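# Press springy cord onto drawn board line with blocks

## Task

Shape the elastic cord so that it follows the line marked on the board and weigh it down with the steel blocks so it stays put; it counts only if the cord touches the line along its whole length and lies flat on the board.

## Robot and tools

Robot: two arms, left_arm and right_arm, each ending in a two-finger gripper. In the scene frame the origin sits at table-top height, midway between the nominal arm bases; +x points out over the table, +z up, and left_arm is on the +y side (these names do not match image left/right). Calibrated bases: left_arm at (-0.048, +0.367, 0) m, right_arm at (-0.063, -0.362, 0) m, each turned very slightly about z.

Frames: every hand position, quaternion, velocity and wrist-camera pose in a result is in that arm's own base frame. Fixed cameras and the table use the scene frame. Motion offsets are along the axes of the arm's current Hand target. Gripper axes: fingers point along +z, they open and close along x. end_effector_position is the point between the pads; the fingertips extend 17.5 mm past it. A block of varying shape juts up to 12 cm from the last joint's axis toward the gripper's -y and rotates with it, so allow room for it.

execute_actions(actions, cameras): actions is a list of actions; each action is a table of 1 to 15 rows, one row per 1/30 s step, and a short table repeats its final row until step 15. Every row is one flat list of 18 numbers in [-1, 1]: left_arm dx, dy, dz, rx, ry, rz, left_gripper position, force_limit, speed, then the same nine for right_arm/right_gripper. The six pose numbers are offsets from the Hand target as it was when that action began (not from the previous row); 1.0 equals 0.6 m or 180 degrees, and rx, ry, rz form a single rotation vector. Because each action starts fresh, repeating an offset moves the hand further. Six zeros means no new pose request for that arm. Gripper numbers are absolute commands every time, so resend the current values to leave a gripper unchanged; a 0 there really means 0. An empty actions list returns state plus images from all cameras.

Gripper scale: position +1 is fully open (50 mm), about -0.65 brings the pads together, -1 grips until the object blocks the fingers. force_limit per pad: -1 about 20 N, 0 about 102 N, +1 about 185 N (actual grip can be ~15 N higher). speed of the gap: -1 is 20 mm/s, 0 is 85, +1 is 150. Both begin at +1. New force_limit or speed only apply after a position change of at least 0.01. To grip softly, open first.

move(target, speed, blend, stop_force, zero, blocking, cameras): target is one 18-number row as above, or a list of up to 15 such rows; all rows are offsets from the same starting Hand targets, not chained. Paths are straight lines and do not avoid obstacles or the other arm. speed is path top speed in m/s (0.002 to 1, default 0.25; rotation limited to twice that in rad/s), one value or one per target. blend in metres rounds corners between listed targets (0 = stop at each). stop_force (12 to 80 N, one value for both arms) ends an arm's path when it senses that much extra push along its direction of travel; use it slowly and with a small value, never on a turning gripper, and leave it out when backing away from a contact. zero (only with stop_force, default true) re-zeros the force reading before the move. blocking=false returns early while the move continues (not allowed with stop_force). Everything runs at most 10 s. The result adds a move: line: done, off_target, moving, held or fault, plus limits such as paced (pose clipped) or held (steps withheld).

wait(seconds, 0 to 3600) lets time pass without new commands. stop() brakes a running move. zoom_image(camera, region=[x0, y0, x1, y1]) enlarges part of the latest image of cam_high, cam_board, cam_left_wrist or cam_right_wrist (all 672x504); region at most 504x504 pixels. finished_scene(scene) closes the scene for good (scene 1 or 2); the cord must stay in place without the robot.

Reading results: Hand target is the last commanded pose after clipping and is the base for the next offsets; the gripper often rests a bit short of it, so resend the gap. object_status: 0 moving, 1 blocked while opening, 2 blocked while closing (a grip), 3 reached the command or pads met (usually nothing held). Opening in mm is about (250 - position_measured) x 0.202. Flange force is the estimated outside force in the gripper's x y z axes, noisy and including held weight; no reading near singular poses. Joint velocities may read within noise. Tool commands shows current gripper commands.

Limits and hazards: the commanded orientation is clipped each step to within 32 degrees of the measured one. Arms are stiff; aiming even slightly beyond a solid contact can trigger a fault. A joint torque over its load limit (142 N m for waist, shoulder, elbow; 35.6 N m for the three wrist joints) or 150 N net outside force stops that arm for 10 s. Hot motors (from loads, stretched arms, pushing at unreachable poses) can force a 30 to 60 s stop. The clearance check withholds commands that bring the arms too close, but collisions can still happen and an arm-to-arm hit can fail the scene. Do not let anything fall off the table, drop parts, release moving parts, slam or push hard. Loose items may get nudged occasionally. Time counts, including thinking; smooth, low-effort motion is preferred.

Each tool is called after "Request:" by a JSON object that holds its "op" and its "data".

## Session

Request:
{"op": "execute_actions", "data": {"actions": []}}

Scene clock: 0.00 s.
left_arm: end_effector_position=(+0.5198, +0.1142, +0.3627) position_measured=3 object_status=3 end_effector_quat_wxyz=(-0.350, +0.181, +0.868, +0.304) | right_arm: end_effector_position=(+0.7122, -0.0032, +0.2137) position_measured=4 object_status=3 end_effector_quat_wxyz=(-0.444, +0.859, +0.205, +0.152)
Joint positions: left_arm=[-0.034 0.611 0.911 -1.019 -2.298 0.645] | right_arm=[-0.266 0.806 0.872 -0.979 -1.748 -0.966]
Joint velocities: within noise
Flange force (N): no reading
Hand target: left_arm +0.5198, +0.1142, +0.3627; -0.350, +0.181, +0.868, +0.304 | right_arm +0.7122, -0.0032, +0.2137; -0.444, +0.859, +0.205, +0.152
Tool commands: left_gripper/position=+1.0 left_gripper/force_limit=+1.0 left_gripper/speed=+1.0 right_gripper/position=+0.992157 right_gripper/force_limit=+1.0 right_gripper/speed=+1.0
camera_calibration:
cam_left_wrist: T_world_to_cam=[[-0.69564, 0.11776, 0.70867, 0.10208], [0.6544, 0.51086, 0.55748, -0.56188], [-0.29638, 0.85156, -0.43244, 0.33823]] pos_world=[0.53895, -0.013, 0.38715]
cam_right_wrist: T_world_to_cam=[[0.87297, 0.23999, 0.42465, -0.70288], [0.43996, -0.76331, -0.47307, -0.18238], [0.21061, 0.59981, -0.77193, 0.13891]] pos_world=[0.66458, -0.05385, 0.31943]

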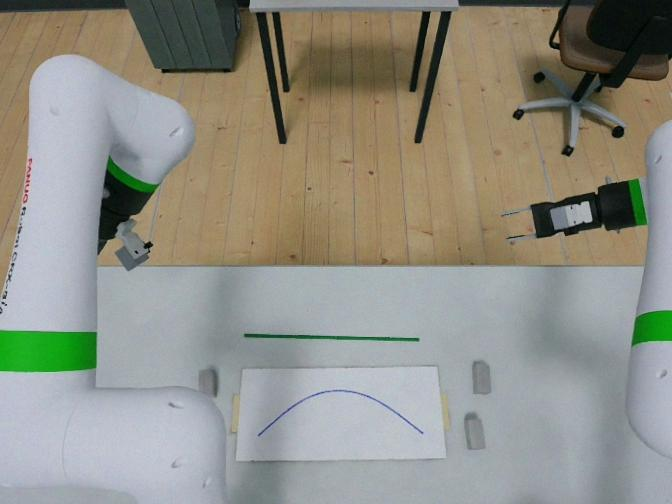

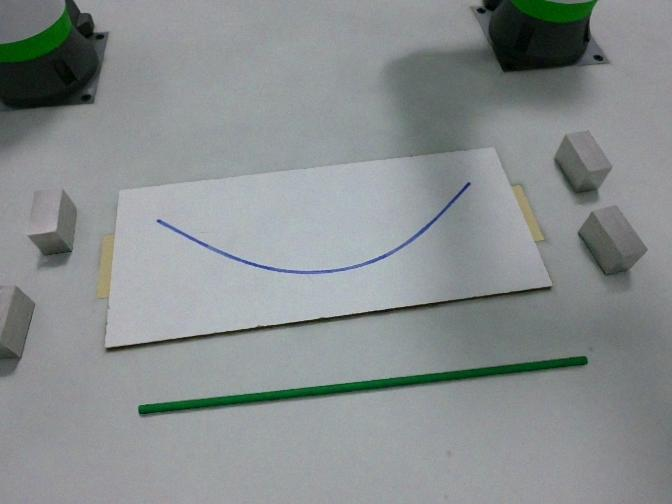

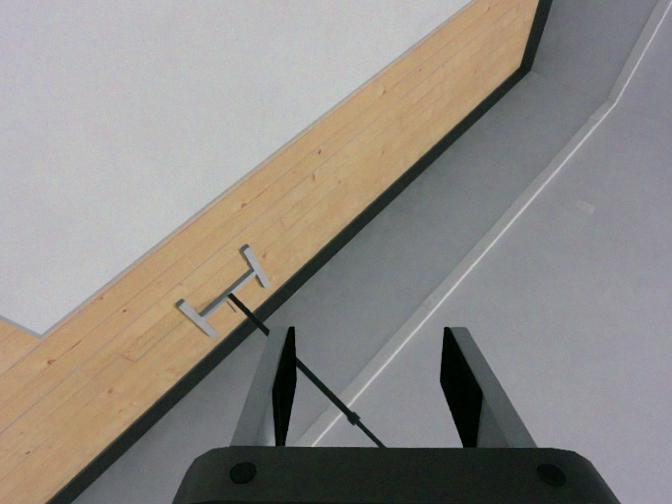

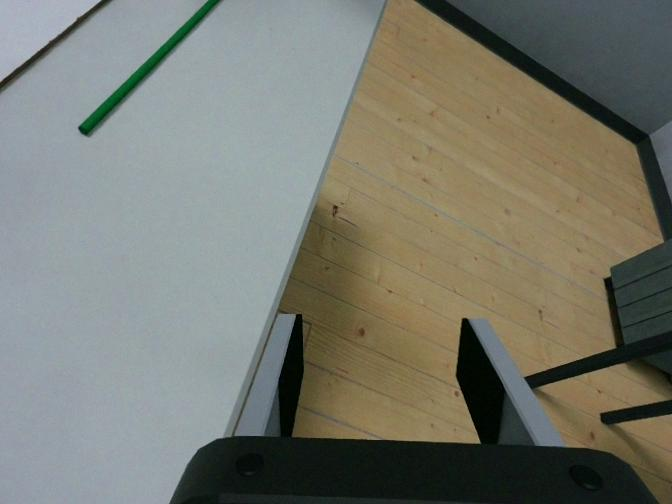

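Request:
{"op": "move", "data": {"target": [0.122,-0.642,-0.261,0.358,-0.025,-0.574,1,1,1,-0.349,-0.596,0.067,-0.1435,-0.293,-0.321,1,1,1], "cameras": ["all"]}}

Request:
{"op": "zoom_image", "data": {"camera": "cam_left_wrist", "region": [180, 40, 660, 320]}}

Request:
{"op": "zoom_image", "data": {"camera": "cam_board", "region": [140, 160, 480, 300]}}

Scene clock: 22.17 s.
left_arm: end_effector_position=(+0.3440, -0.2695, +0.3505) position_measured=3 object_status=3 end_effector_quat_wxyz=(+0.001, +0.707, -0.708, +0.000) | right_arm: end_effector_position=(+0.3591, +0.1712, +0.3486) position_measured=3 object_status=3 end_effector_quat_wxyz=(+0.000, +0.708, +0.707, +0.000)
Joint positions: left_arm=[-0.361 -0.017 0.146 0.001 -1.735 3.502] | right_arm=[0.778 -0.117 0.048 0 -1.737 -0.78]
Flange force (N): left_arm=[-2.5 1.7 6.6] | right_arm=[-0.2 1.8 2.8]
Hand target: left_arm +0.3441, -0.2695, +0.3505; +0.001, +0.707, -0.708, +0.000 | right_arm +0.3591, +0.1712, +0.3486; +0.000, +0.708, +0.707, +0.000
Off the commanded pose: left_arm 0.000 m, 0 deg | right_arm 0.000 m, 0 deg.
move: done
cam_left_wrist: T_world_to_cam=[[-0.00659, -0.99984, -0.01669, -0.25043], [-0.95065, 0.00109, 0.31027, 0.25738], [-0.3102, 0.01791, -0.9505, 0.56923]] pos_world=[0.4196, -0.26086, 0.45702]
cam_right_wrist: T_world_to_cam=[[0.00426, 0.99952, -0.03062, -0.15321], [0.94408, 0.00608, 0.32967, -0.42255], [0.3297, -0.03032, -0.9436, 0.33774]] pos_world=[0.28821, 0.16595, 0.4533]

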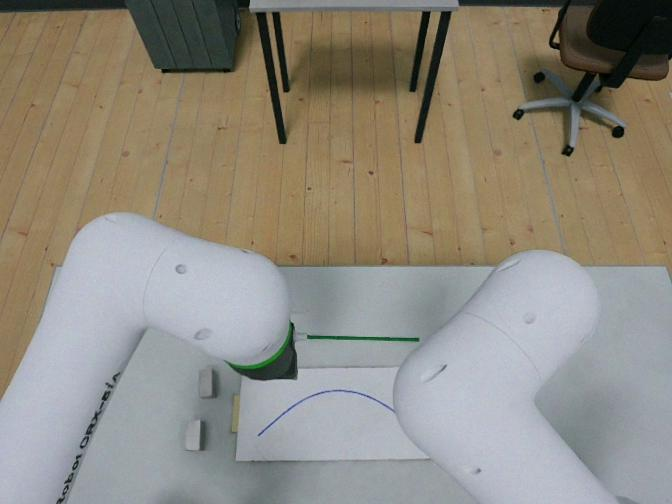

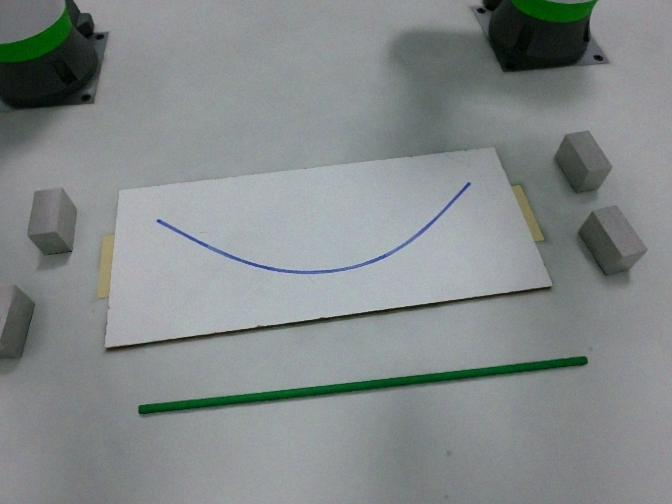

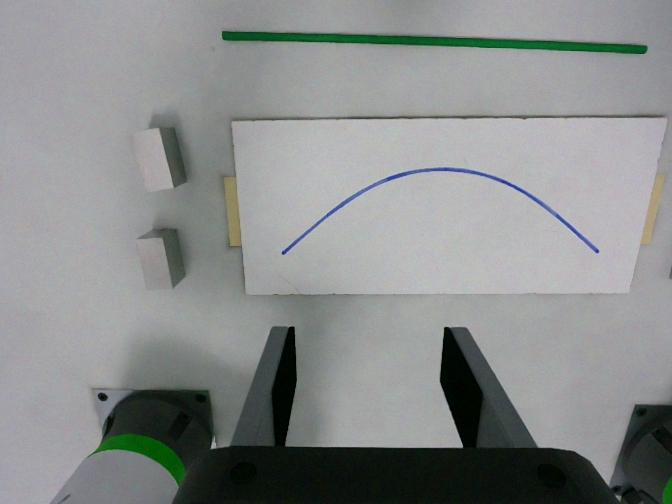

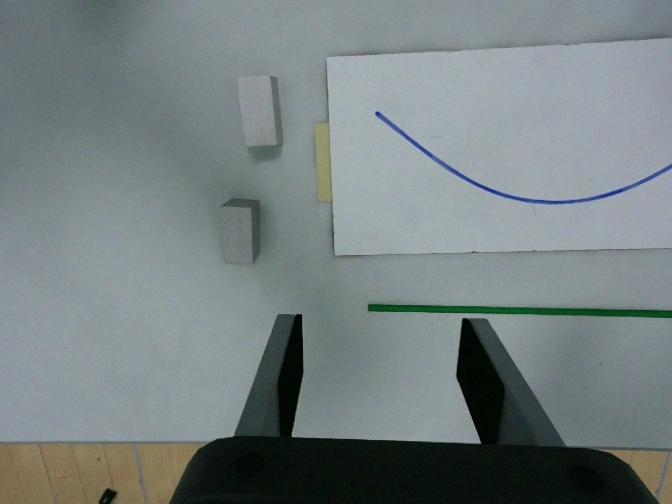

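Scaled by 1.050.

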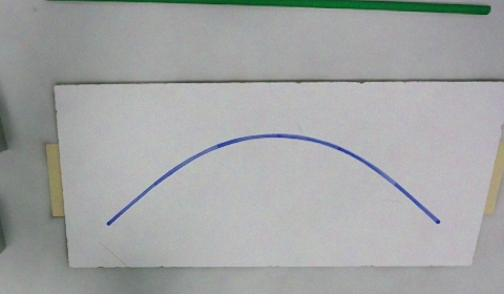

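Scaled by 1.482.

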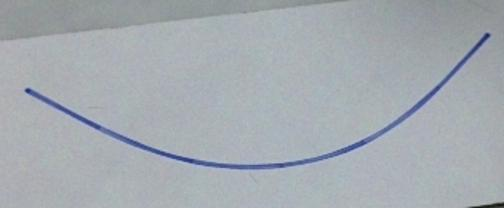

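Request:
{"op": "move", "data": {"target": [[-0.12,-0.02,0.05,0,0,0.667,1,1,1,-0.06,0.03,0.05,0,0,0,1,1,1],[-0.25,-0.04,0.1,0,0,-0.667,1,1,1,-0.12,0.06,0.1,0,0,0,1,1,1],[-0.338,-0.0617,0.351,0,0,-0.0233,1,1,1,-0.191,0.099,0.3477,0,0,0.011,1,1,1]], "speed": 0.5, "blend": [0.03,0.03,0], "cameras": ["cam_left_wrist","cam_right_wrist"]}}

Scene clock: 57.17 s.
left_arm: end_effector_position=(+0.3812, -0.0670, +0.1397) position_measured=3 object_status=3 end_effector_quat_wxyz=(+0.001, +0.732, -0.681, +0.000) | right_arm: end_effector_position=(+0.4183, +0.0565, +0.1400) position_measured=3 object_status=3 end_effector_quat_wxyz=(+0.000, +0.720, +0.694, +0.000)
Joint positions: left_arm=[0.169 -0.103 -0.432 0.001 -1.243 -3.24] | right_arm=[0.448 -0.012 -0.345 0 -1.238 -0.484]
Flange force (N): left_arm=[-2.0 2.6 5.3] | right_arm=[-0.3 1.9 2.9]
Hand target: left_arm +0.3812, -0.0670, +0.1397; +0.001, +0.732, -0.681, +0.000 | right_arm +0.4183, +0.0565, +0.1400; +0.000, +0.720, +0.694, +0.000
Off the commanded pose: left_arm 0.000 m, 0 deg | right_arm 0.000 m, 0 deg.
move: done
cam_left_wrist: T_world_to_cam=[[0.06648, -0.99765, -0.01675, -0.07897], [-0.9482, -0.0684, 0.31022, 0.35236], [-0.31064, -0.00474, -0.95052, 0.37543]] pos_world=[0.45598, -0.05291, 0.24622]
cam_right_wrist: T_world_to_cam=[[0.03881, 0.99878, -0.03052, -0.05947], [0.94371, -0.02659, 0.32971, -0.4071], [0.3285, -0.0416, -0.94359, 0.11911]] pos_world=[0.34736, 0.05353, 0.2448]

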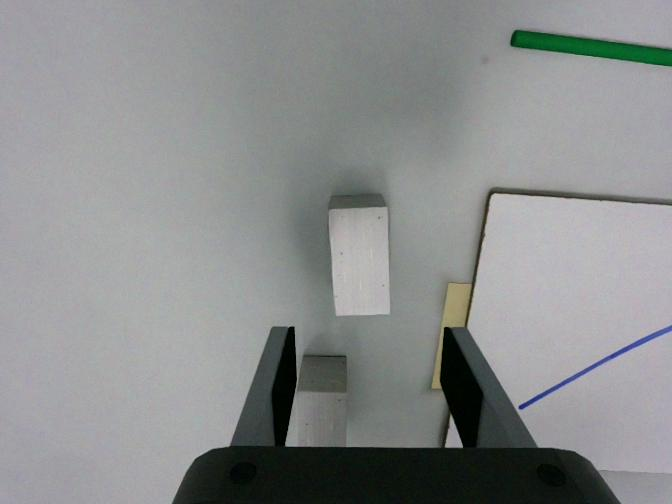

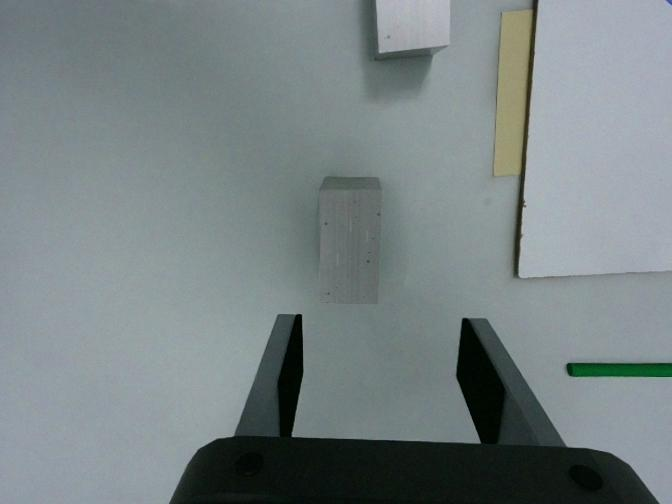

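Request:
{"op": "move", "data": {"target": [[0.003,-0.0055,0.1787,0,0,0,1,-0.8,-0.6,-0.001,0,0.1792,0,0,0,1,-0.8,-0.6],[0.003,-0.0055,0.1787,0,0,0,-1,-0.8,-0.8,-0.001,0,0.1792,0,0,0,-1,-0.8,-0.8],[0.003,-0.0055,0.06,0,0,0,-1,-0.8,-0.8,-0.001,0,0,0,0,0,-1,-0.8,-0.8],[0.442,0.12,0.06,0,0,0.0215,-1,-0.8,-0.8,-0.001,0,0,0,0,0,-1,-0.8,-0.8],[0.442,0.12,0.1665,0,0,0.0215,-1,-0.8,-0.8,-0.001,0,0,0,0,0,-1,-0.8,-0.8]], "speed": [0.1,0.1,0.15,0.25,0.08], "blend": [0,0,0.01,0.01,0], "cameras": ["cam_board","cam_left_wrist"]}}

Request:
{"op": "zoom_image", "data": {"camera": "cam_left_wrist", "region": [200, 130, 600, 330]}}

Scene clock: 69.50 s.
left_arm: end_effector_position=(+0.3283, -0.3368, +0.0401) position_measured=101 object_status=2 end_effector_quat_wxyz=(+0.001, +0.709, -0.706, +0.000) | right_arm: end_effector_position=(+0.4183, +0.0559, +0.1400) position_measured=104 object_status=2 end_effector_quat_wxyz=(+0.000, +0.720, +0.694, +0.000)
Joint positions: left_arm=[-0.517 0.219 -0.348 0.002 -1.004 -2.621] | right_arm=[0.446 -0.012 -0.345 0 -1.238 -0.482]
Flange force (N): left_arm=[-3.7 1.9 10.2] | right_arm=[-0.4 0.8 8.5]
Hand target: left_arm +0.3283, -0.3368, +0.0401; +0.001, +0.709, -0.706, +0.000 | right_arm +0.4183, +0.0559, +0.1400; +0.000, +0.720, +0.694, +0.000
Off the commanded pose: left_arm 0.000 m, 0 deg | right_arm 0.000 m, 0 deg.
move: done
cam_left_wrist: T_world_to_cam=[[-0.0009, -0.99986, -0.01662, -0.32492], [-0.95067, -0.0043, 0.31017, 0.33696], [-0.3102, 0.01608, -0.95054, 0.26999]] pos_world=[0.4038, -0.32777, 0.14672]

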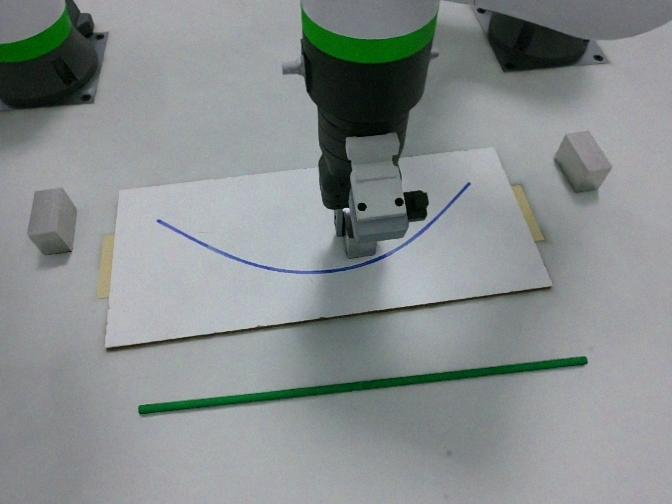

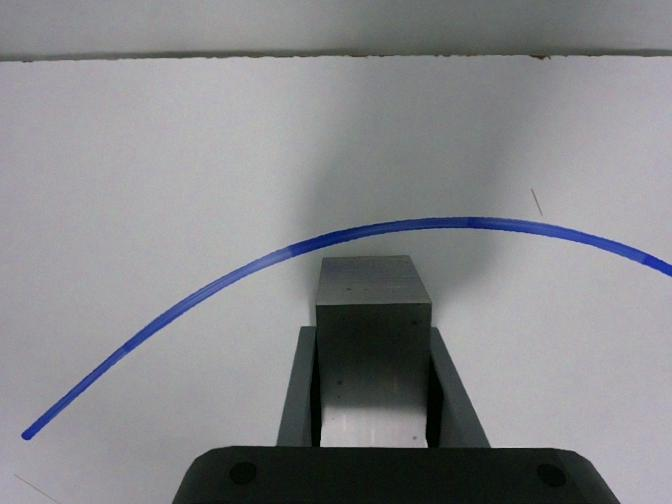

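Scaled by 1.260.

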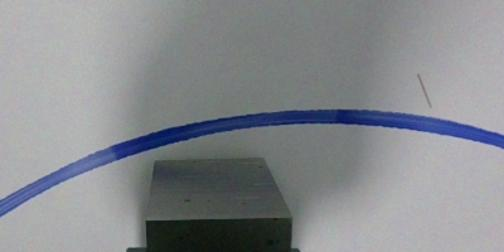

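Request:
{"op": "move", "data": {"target": [[-0.0083,0.0012,0.0018,0,0,0,-1,-0.8,-0.8,0,0,0,0,0,0,-1,-0.8,-0.8],[-0.0083,0.0012,0.0018,0,0,0,1,-0.8,-0.6,0,0,0,0,0,0,-1,-0.8,-0.8],[-0.0083,0.0012,-0.2,0,0,0,1,-0.8,-0.6,0,0,0,0,0,0,-1,-0.8,-0.8],[-0.52,0.12,-0.2,0,0,0,1,-0.8,-0.6,0,0,0,0,0,0,-1,-0.8,-0.8],[-0.52,0.12,-0.2,0,0,0,1,-0.8,-0.6,0.4548,-0.149,0,0,0,-0.022,-1,-0.8,-0.8],[-0.52,0.12,-0.2,0,0,0,1,-0.8,-0.6,0.4548,-0.149,0.167,0,0,-0.022,-1,-0.8,-0.8]], "speed": [0.03,0.1,0.12,0.3,0.3,0.08], "cameras": ["cam_board","cam_right_wrist","cam_left_wrist"]}}

Request:
{"op": "zoom_image", "data": {"camera": "cam_board", "region": [220, 180, 420, 310]}}

Scene clock: 86.07 s.
left_arm: end_effector_position=(+0.2551, -0.0250, +0.1598) position_measured=3 object_status=3 end_effector_quat_wxyz=(+0.001, +0.709, -0.706, +0.000) | right_arm: end_effector_position=(+0.3388, +0.3317, +0.0397) position_measured=104 object_status=2 end_effector_quat_wxyz=(+0.000, +0.695, +0.719, +0.000)
Joint positions: left_arm=[0.435 -0.52 -0.675 0.001 -1.417 -3.573] | right_arm=[1.053 0.229 -0.336 0 -1.006 -1.02]
Flange force (N): left_arm=[-1.7 0.4 6.1] | right_arm=[0.3 1.0 8.8]
Hand target: left_arm +0.2551, -0.0250, +0.1598; +0.001, +0.709, -0.706, +0.000 | right_arm +0.3388, +0.3317, +0.0397; +0.000, +0.695, +0.719, +0.000
Off the commanded pose: left_arm 0.000 m, 0 deg | right_arm 0.000 m, 0 deg.
move: done
cam_left_wrist: T_world_to_cam=[[-0.00093, -0.99986, -0.01672, -0.0111], [-0.95067, -0.0043, 0.31017, 0.23172], [-0.31019, 0.01618, -0.95054, 0.35598]] pos_world=[0.3307, -0.01587, 0.26632]
cam_right_wrist: T_world_to_cam=[[-0.03026, 0.99908, -0.03054, -0.31113], [0.94332, 0.03865, 0.32962, -0.31308], [0.3305, -0.01884, -0.94362, 0.05374]] pos_world=[0.26816, 0.32396, 0.1444]
Images, in order (width x height): cam_board 672x504, cam_left_wrist 672x504, cam_right_wrist 672x504.

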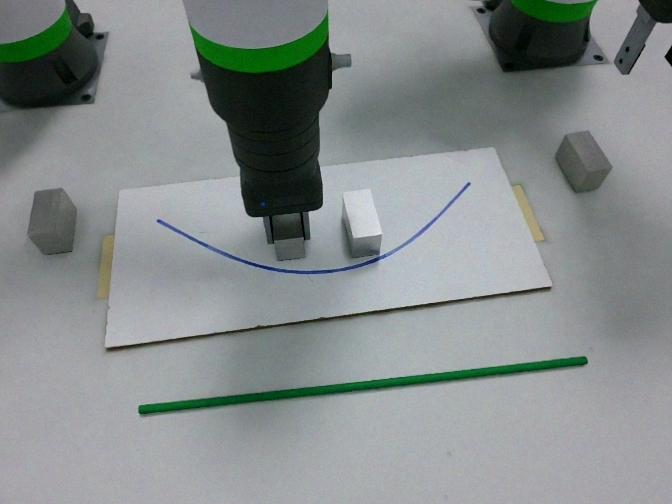

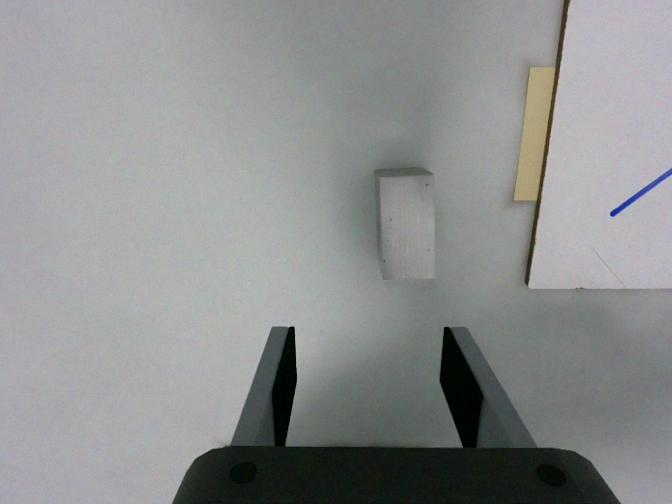

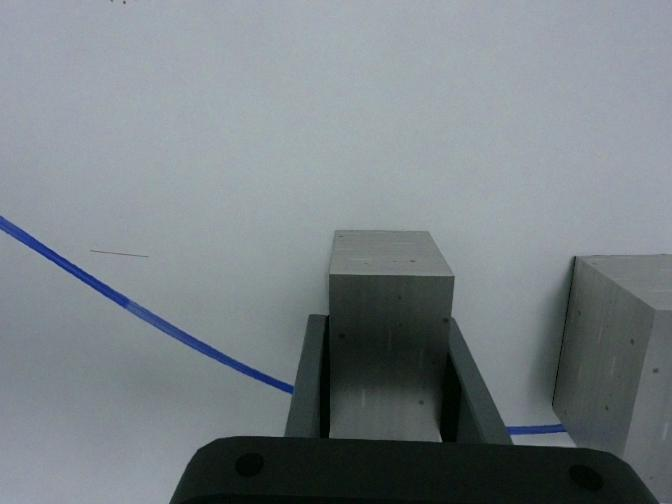

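Scaled by 2.520.

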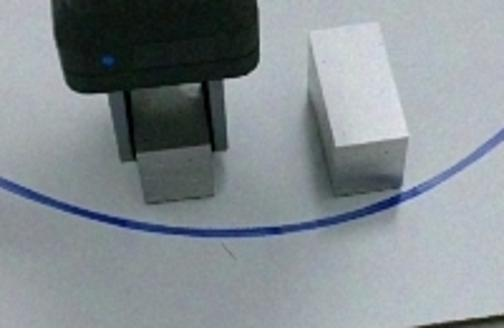

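Request:
{"op": "move", "data": {"target": [[0,0,0,0,0,0,1,-0.8,-0.6,0,0.0088,0.0016,0,0,0,-1,-0.8,-0.8],[0,0,0,0,0,0,1,-0.8,-0.6,0,0.0088,0.0016,0,0,0,1,-0.8,-0.6],[0,0,0,0,0,0,1,-0.8,-0.6,0,0.0088,-0.16,0,0,0,1,-0.8,-0.6],[0.339,-0.4137,0.0667,0,0,-0.488,1,-0.8,-0.6,-0.104,0.268,-0.134,0,0,-0.489,1,-0.8,-0.6]], "speed": [0.03,0.1,0.12,0.3], "cameras": ["all"]}}

Request:
{"op": "zoom_image", "data": {"camera": "cam_board", "region": [220, 180, 420, 310]}}

Scene clock: 110.80 s.
left_arm: end_effector_position=(+0.5041, -0.2274, +0.1198) position_measured=3 object_status=3 end_effector_quat_wxyz=(+0.001, +1.000, -0.017, +0.000) | right_arm: end_effector_position=(+0.5016, +0.2747, +0.1201) position_measured=3 object_status=3 end_effector_quat_wxyz=(+0.000, +0.001, +1.000, +0.000)
Joint positions: left_arm=[-0.186 0.325 -0.005 0.001 -1.241 -1.419] | right_arm=[0.731 0.369 0.055 0 -1.257 0.839]
Flange force (N): left_arm=[-3.9 -1.6 5.0] | right_arm=[-0.7 -0.6 2.6]
Hand target: left_arm +0.5041, -0.2274, +0.1198; +0.001, +1.000, -0.017, +0.000 | right_arm +0.5016, +0.2747, +0.1201; +0.000, +0.001, +1.000, +0.000
Off the commanded pose: left_arm 0.000 m, 0 deg | right_arm 0.000 m, 0 deg.
move: done
cam_left_wrist: T_world_to_cam=[[0.99908, -0.03863, -0.01871, -0.49931], [-0.03093, -0.95009, 0.31043, -0.19878], [-0.02977, -0.30956, -0.95041, 0.18303]] pos_world=[0.49815, -0.15149, 0.22632]
cam_right_wrist: T_world_to_cam=[[-0.99954, 0.00427, -0.03009, 0.51261], [-0.00587, 0.94422, 0.32926, -0.26362], [0.02981, 0.32929, -0.94376, 0.12999]] pos_world=[0.50695, 0.20392, 0.2249]

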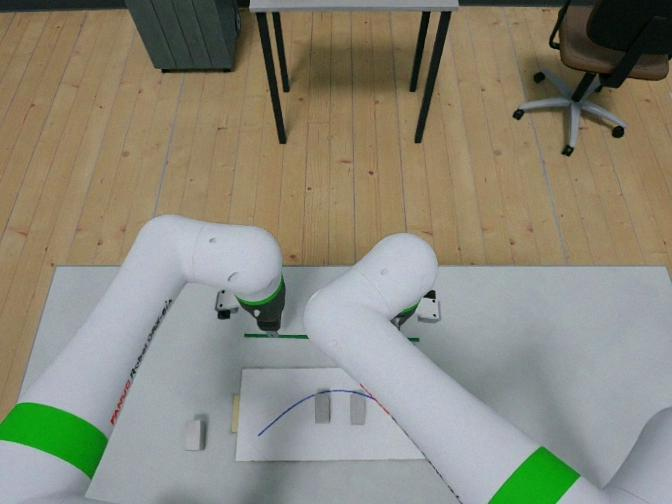

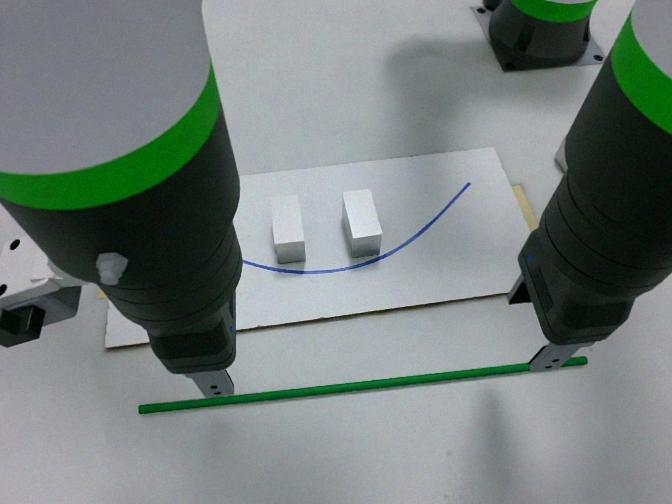

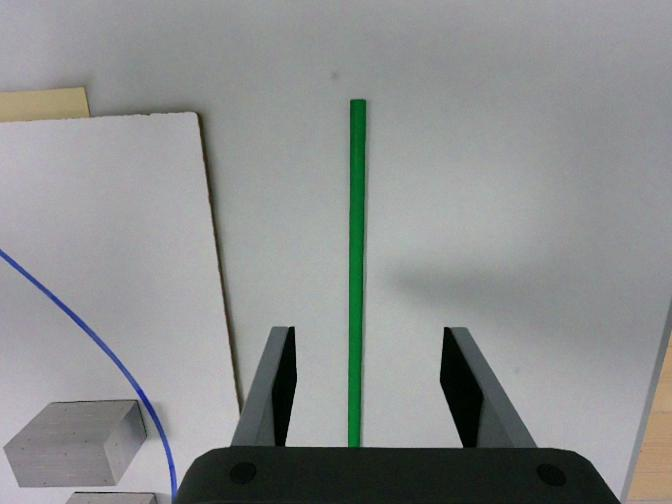

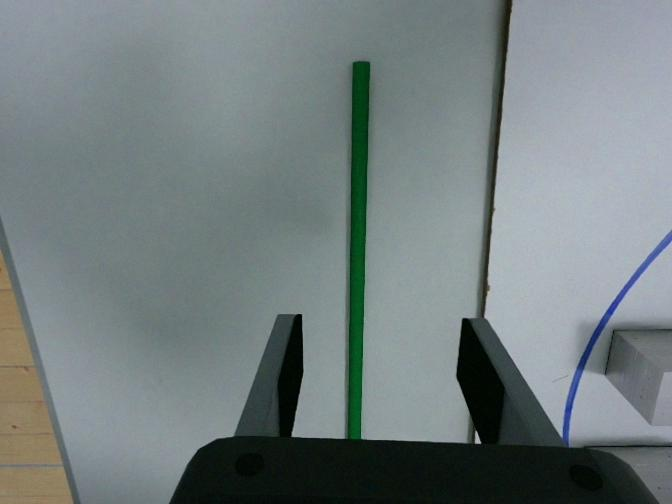

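Scaled by 2.520.

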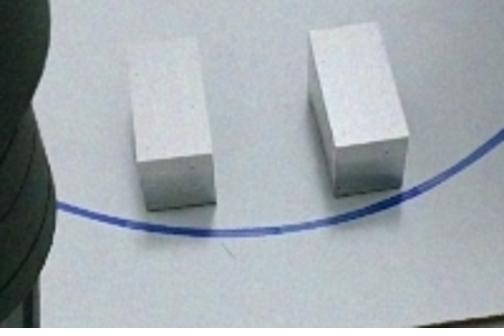

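Request:
{"op": "move", "data": {"target": [[0,0,0,0,0,0,0.34,-1,-0.6,0,0,0,0,0,0,0.34,-1,-0.6],[0,0,0.1655,0,0,0,0.34,-1,-0.6,0,0,0.166,0,0,0,0.34,-1,-0.6],[0,0,0.1655,0,0,0,-1,-1,-1,0,0,0.166,0,0,0,-1,-1,-1],[0,0,0.132,0,0,0,-1,-1,-1,0,0,0.132,0,0,0,-1,-1,-1],[-0.2195,0.0445,0.132,0,0,0,-1,-1,-1,0.22,-0.0438,0.132,0,0,0,-1,-1,-1],[-0.2195,0.0445,0.152,0,0,0,-1,-1,-1,0.22,-0.0438,0.1525,0,0,0,-1,-1,-1]], "speed": [0.1,0.08,0.1,0.08,0.1,0.06], "cameras": ["cam_board","cam_left_wrist","cam_right_wrist"]}}

Request:
{"op": "zoom_image", "data": {"camera": "cam_board", "region": [100, 160, 560, 360]}}

Scene clock: 134.93 s.
left_arm: end_effector_position=(+0.3715, -0.2498, +0.0288) position_measured=213 object_status=2 end_effector_quat_wxyz=(+0.001, +1.000, -0.017, +0.000) | right_arm: end_effector_position=(+0.3695, +0.2486, +0.0286) position_measured=214 object_status=2 end_effector_quat_wxyz=(+0.000, +0.001, +1.000, +0.000)
Joint positions: left_arm=[-0.296 0.184 -0.422 0.002 -0.965 -1.309] | right_arm=[0.889 0.179 -0.429 0 -0.964 0.68]
Flange force (N): left_arm=[-2.5 -8.0 4.9] | right_arm=[-1.1 -5.3 3.5]
Hand target: left_arm +0.3715, -0.2498, +0.0288; +0.001, +1.000, -0.017, +0.000 | right_arm +0.3695, +0.2486, +0.0286; +0.000, +0.001, +1.000, +0.000
Off the commanded pose: left_arm 0.000 m, 0 deg | right_arm 0.000 m, 0 deg.
move: done
cam_left_wrist: T_world_to_cam=[[0.99908, -0.03863, -0.01871, -0.3694], [-0.03093, -0.95009, 0.31043, -0.19591], [-0.02977, -0.30956, -0.95041, 0.08566]] pos_world=[0.36555, -0.17389, 0.13532]
cam_right_wrist: T_world_to_cam=[[-0.99954, 0.00424, -0.02999, 0.37803], [-0.00587, 0.94425, 0.32917, -0.20952], [0.02972, 0.3292, -0.94379, 0.05626]] pos_world=[0.37495, 0.17772, 0.1334]

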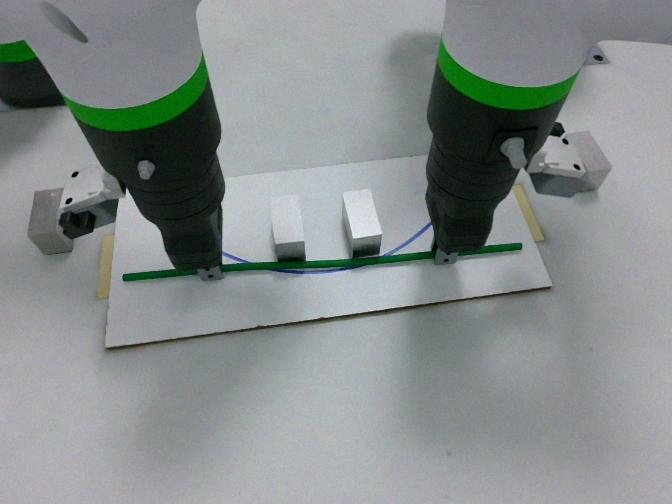

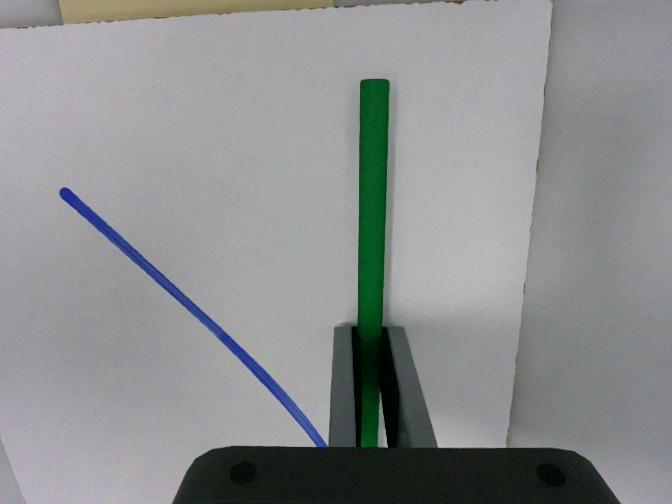

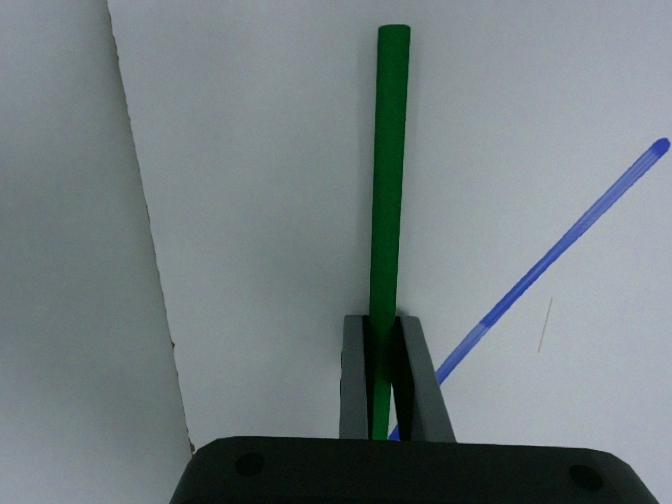

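Scaled by 1.096.

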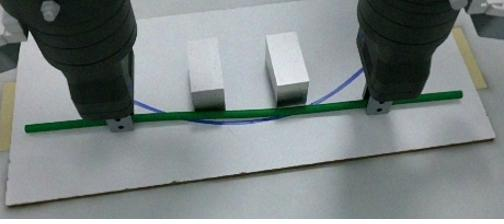

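Request:
{"op": "move", "data": {"target": [[0,0,0.002,0,0,0,-1,-1,-1,0,0,0.002,0,0,0,-1,-1,-1],[0,0,0.002,0,0,0,0.3,-0.8,-0.8,0,0,0.002,0,0,0,0.3,-0.8,-0.8],[0,0,-0.185,0,0,0,0.3,-0.8,-0.8,0,0,-0.186,0,0,0,0.3,-0.8,-0.8],[-0.1785,-0.322,-0.1853,0,0,0.48,1,-0.8,-0.6,0.1138,-0.2738,-0.1857,0,0,0.4944,1,-0.8,-0.6]], "speed": [0.03,0.1,0.12,0.3], "cameras": ["cam_board","cam_left_wrist","cam_right_wrist"]}}

Request:
{"op": "zoom_image", "data": {"camera": "cam_board", "region": [100, 160, 560, 360]}}

Scene clock: 152.10 s.
left_arm: end_effector_position=(+0.2711, -0.0530, +0.1398) position_measured=3 object_status=3 end_effector_quat_wxyz=(+0.001, +0.717, -0.697, +0.000) | right_arm: end_effector_position=(+0.3010, +0.0845, +0.1401) position_measured=3 object_status=3 end_effector_quat_wxyz=(+0.000, +0.701, +0.713, +0.000)
Joint positions: left_arm=[0.298 -0.438 -0.678 0.001 -1.332 -3.411] | right_arm=[0.703 -0.319 -0.601 0 -1.289 -0.687]
Flange force (N): left_arm=[-2.6 1.9 6.3] | right_arm=[-0.3 3.2 3.6]
Hand target: left_arm +0.2711, -0.0530, +0.1398; +0.001, +0.717, -0.697, +0.000 | right_arm +0.3010, +0.0845, +0.1401; +0.000, +0.701, +0.713, +0.000
Off the commanded pose: left_arm 0.000 m, 0 deg | right_arm 0.000 m, 0 deg.
move: done
cam_left_wrist: T_world_to_cam=[[0.02417, -0.99957, -0.01669, -0.04623], [-0.95025, -0.02816, 0.3102, 0.25157], [-0.31054, 0.00836, -0.95052, 0.34205]] pos_world=[0.34639, -0.04198, 0.24632]
cam_right_wrist: T_world_to_cam=[[-0.01332, 0.99944, -0.03058, -0.06731], [0.94382, 0.02266, 0.32968, -0.29981], [0.33019, -0.02447, -0.9436, 0.15697]] pos_world=[0.23024, 0.0779, 0.2449]

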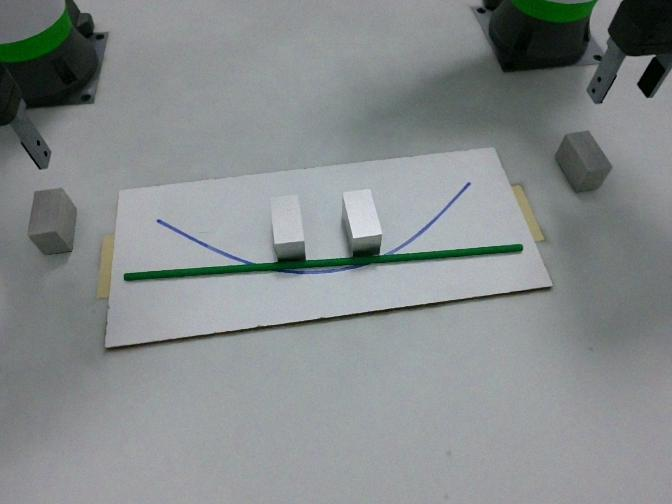

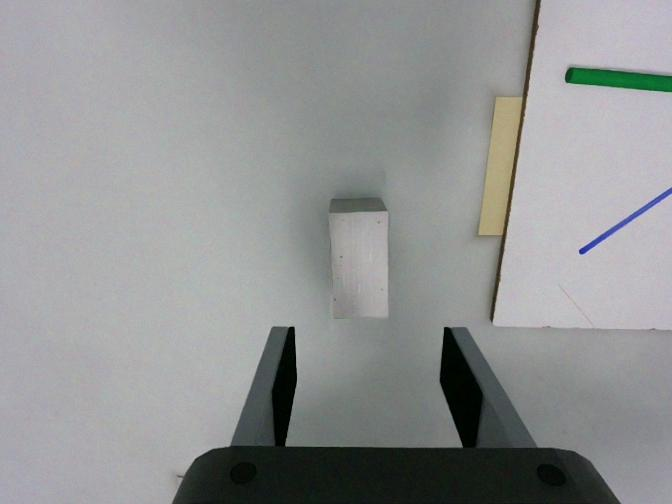

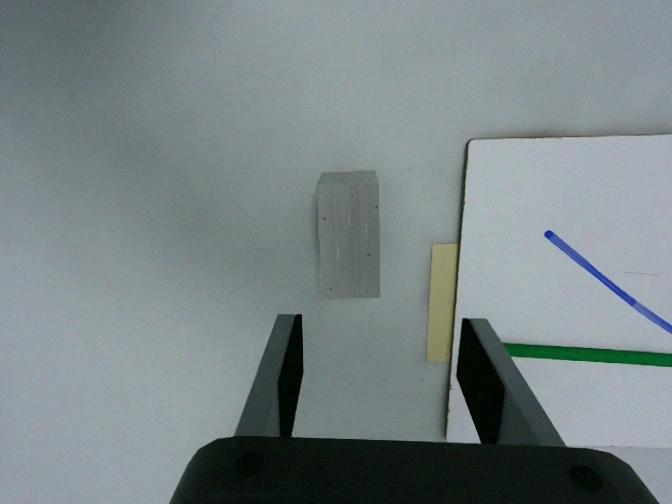

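Scaled by 1.096.

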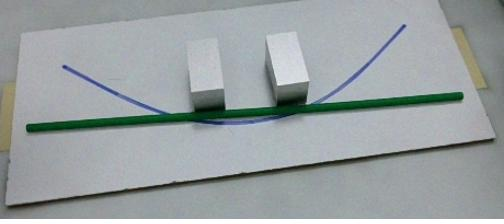

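Request:
{"op": "move", "data": {"target": [[0.003,-0.002,0.1787,0,0,0,1,-0.8,-0.6,-0.001,0,0.1792,0,0,0,1,-0.8,-0.6],[0.003,-0.002,0.1787,0,0,0,-1,-0.8,-0.8,-0.001,0,0.1792,0,0,0,-1,-0.8,-0.8],[0.003,-0.002,0.06,0,0,0,-1,-0.8,-0.8,-0.001,0,0.06,0,0,0,-1,-0.8,-0.8],[0.243,-0.2415,0.06,0,0,0.007,-1,-0.8,-0.8,0.1727,0.2097,0.06,0,0,-0.004,-1,-0.8,-0.8],[0.243,-0.2415,0.1665,0,0,0.007,-1,-0.8,-0.8,0.1727,0.2097,0.1665,0,0,-0.004,-1,-0.8,-0.8]], "speed": [0.1,0.1,0.15,0.25,0.08], "blend": [0,0,0.01,0.01,0], "cameras": ["cam_board"]}}

Request:
{"op": "move", "data": {"target": [0,0.125,0,0,0,0,-1,-0.8,-0.8,0,-0.0917,0,0,0,0,-1,-0.8,-0.8], "speed": 0.04, "cameras": ["cam_board","cam_left_wrist","cam_right_wrist"]}}

Scene clock: 173.17 s.
left_arm: end_effector_position=(+0.4201, -0.1946, +0.0400) position_measured=102 object_status=2 end_effector_quat_wxyz=(+0.001, +0.710, -0.705, +0.000) | right_arm: end_effector_position=(+0.4251, +0.1900, +0.0401) position_measured=104 object_status=2 end_effector_quat_wxyz=(+0.000, +0.697, +0.717, +0.000)
Joint positions: left_arm=[-0.148 0.203 -0.368 0.002 -1.001 -2.987] | right_arm=[0.704 0.209 -0.36 0 -1.003 -0.675]
Flange force (N): left_arm=[-2.0 2.6 10.2] | right_arm=[-0.2 1.0 8.8]
Hand target: left_arm +0.4201, -0.1946, +0.0399; +0.001, +0.710, -0.705, +0.000 | right_arm +0.4251, +0.1900, +0.0402; +0.000, +0.697, +0.717, +0.000
Off the commanded pose: left_arm 0.000 m, 0 deg | right_arm 0.000 m, 0 deg.
move: done

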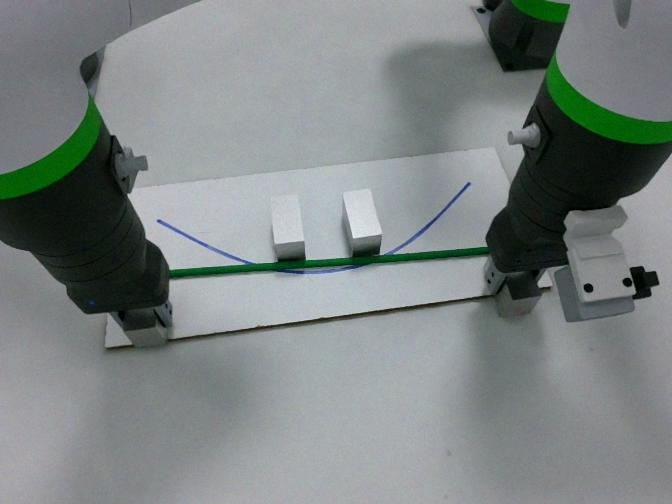

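Scene clock: 175.30 s.
left_arm: end_effector_position=(+0.3451, -0.1951, +0.0400) position_measured=102 object_status=2 end_effector_quat_wxyz=(+0.001, +0.710, -0.705, +0.000) | right_arm: end_effector_position=(+0.3702, +0.1885, +0.0402) position_measured=104 object_status=2 end_effector_quat_wxyz=(+0.000, +0.697, +0.717, +0.000)
Joint positions: left_arm=[-0.179 0.044 -0.549 0.002 -0.979 -2.956] | right_arm=[0.79 0.09 -0.498 0 -0.983 -0.761]
Flange force (N): left_arm=[-1.8 1.4 10.8] | right_arm=[0.0 2.0 8.6]
Hand target: left_arm +0.3451, -0.1951, +0.0400; +0.001, +0.710, -0.705, +0.000 | right_arm +0.3702, +0.1885, +0.0402; +0.000, +0.697, +0.717, +0.000
Off the commanded pose: left_arm 0.000 m, 0 deg | right_arm 0.000 m, 0 deg.
move: done
cam_left_wrist: T_world_to_cam=[[0.00214, -0.99986, -0.01665, -0.1842], [-0.95067, -0.0072, 0.31012, 0.35308], [-0.31019, 0.01517, -0.95055, 0.27256]] pos_world=[0.4206, -0.18577, 0.14652]
cam_right_wrist: T_world_to_cam=[[-0.02593, 0.9992, -0.03052, -0.16871], [0.94344, 0.03456, 0.32972, -0.33658], [0.33051, -0.02025, -0.94358, 0.04141]] pos_world=[0.29948, 0.18105, 0.1449]

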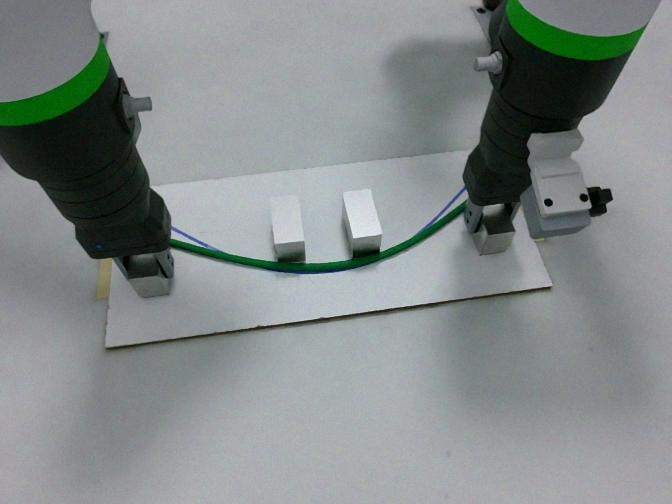

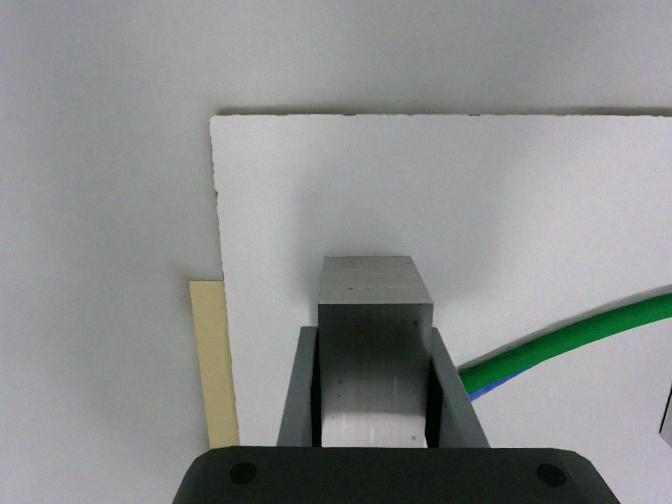

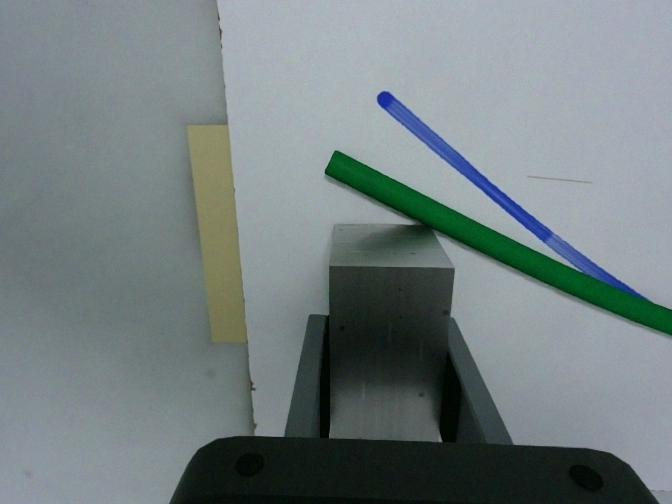

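Request:
{"op": "move", "data": {"target": [-0.0033,0.0342,0,0,0,0,-1,-0.8,-0.8,-0.002,-0.0342,0,0,0,0,-1,-0.8,-0.8], "speed": 0.03, "cameras": ["cam_high","cam_board","cam_left_wrist","cam_right_wrist"]}}

Request:
{"op": "zoom_image", "data": {"camera": "cam_board", "region": [130, 160, 490, 310]}}

Request:
{"op": "zoom_image", "data": {"camera": "cam_left_wrist", "region": [420, 250, 672, 450]}}

Request:
{"op": "zoom_image", "data": {"camera": "cam_right_wrist", "region": [330, 100, 672, 400]}}

Scene clock: 183.00 s.
left_arm: end_effector_position=(+0.3246, -0.1933, +0.0400) position_measured=102 object_status=2 end_effector_quat_wxyz=(+0.001, +0.710, -0.705, +0.000) | right_arm: end_effector_position=(+0.3497, +0.1867, +0.0401) position_measured=104 object_status=2 end_effector_quat_wxyz=(+0.000, +0.697, +0.717, +0.000)
Joint positions: left_arm=[-0.185 -0.004 -0.598 0.002 -0.977 -2.951] | right_arm=[0.825 0.043 -0.549 0 -0.979 -0.796]
Flange force (N): left_arm=[-3.3 1.8 11.5] | right_arm=[-0.3 2.4 8.9]
Hand target: left_arm +0.3246, -0.1933, +0.0400; +0.001, +0.710, -0.705, +0.000 | right_arm +0.3497, +0.1867, +0.0402; +0.000, +0.697, +0.717, +0.000
Off the commanded pose: left_arm 0.000 m, 0 deg | right_arm 0.000 m, 0 deg.
move: done
cam_left_wrist: T_world_to_cam=[[0.00214, -0.99986, -0.01665, -0.18236], [-0.95067, -0.0072, 0.31012, 0.3336], [-0.31019, 0.01517, -0.95055, 0.26617]] pos_world=[0.4001, -0.18397, 0.14652]
cam_right_wrist: T_world_to_cam=[[-0.02583, 0.9992, -0.03049, -0.16748], [0.94348, 0.03445, 0.32964, -0.31716], [0.33043, -0.02025, -0.94361, 0.04818]] pos_world=[0.27898, 0.17924, 0.1449]

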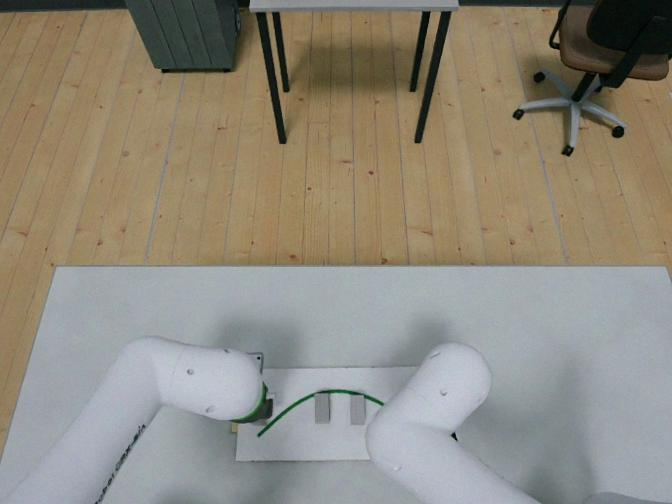

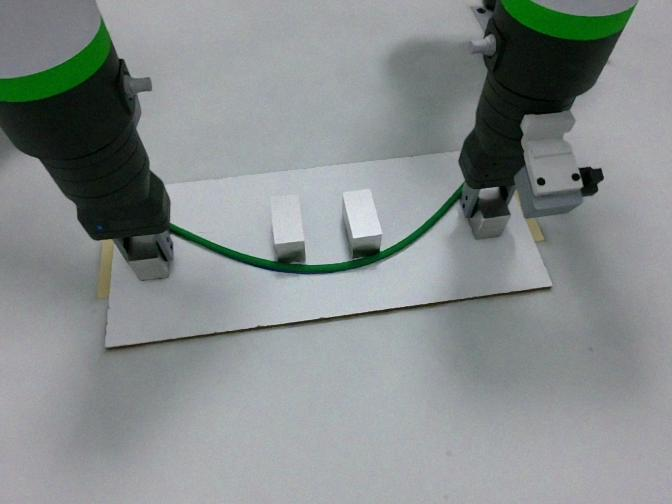

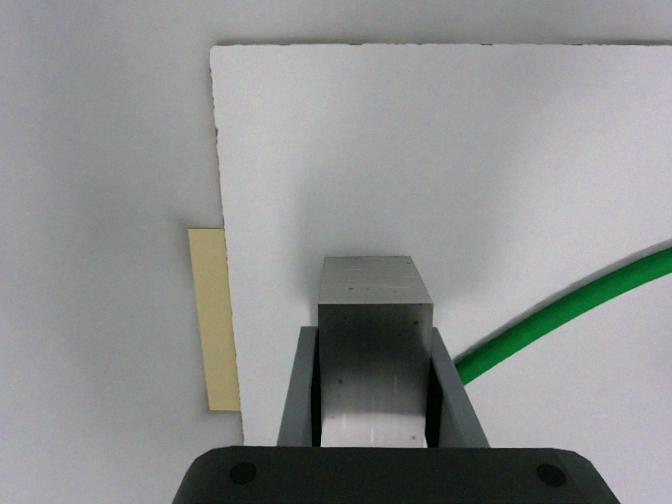

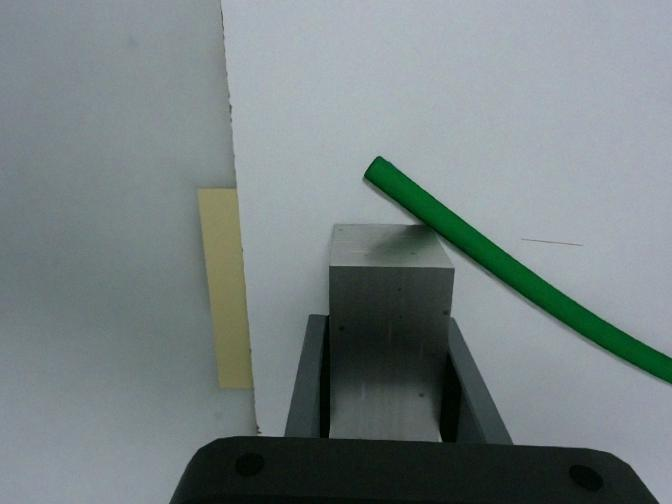

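Scaled by 1.400.

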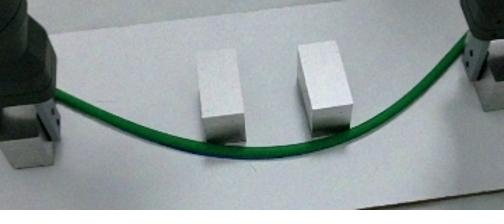

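Scaled by 2.000.

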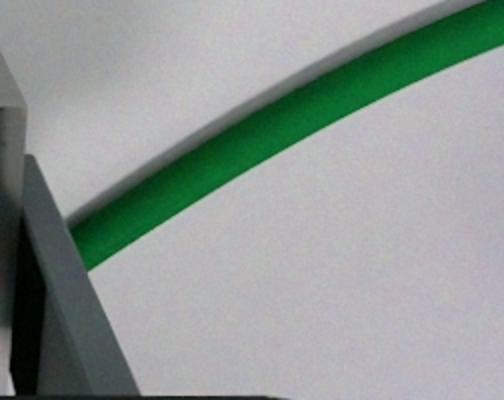

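Scaled by 1.474.

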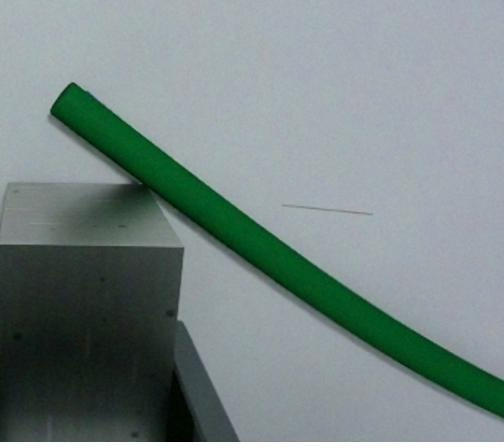

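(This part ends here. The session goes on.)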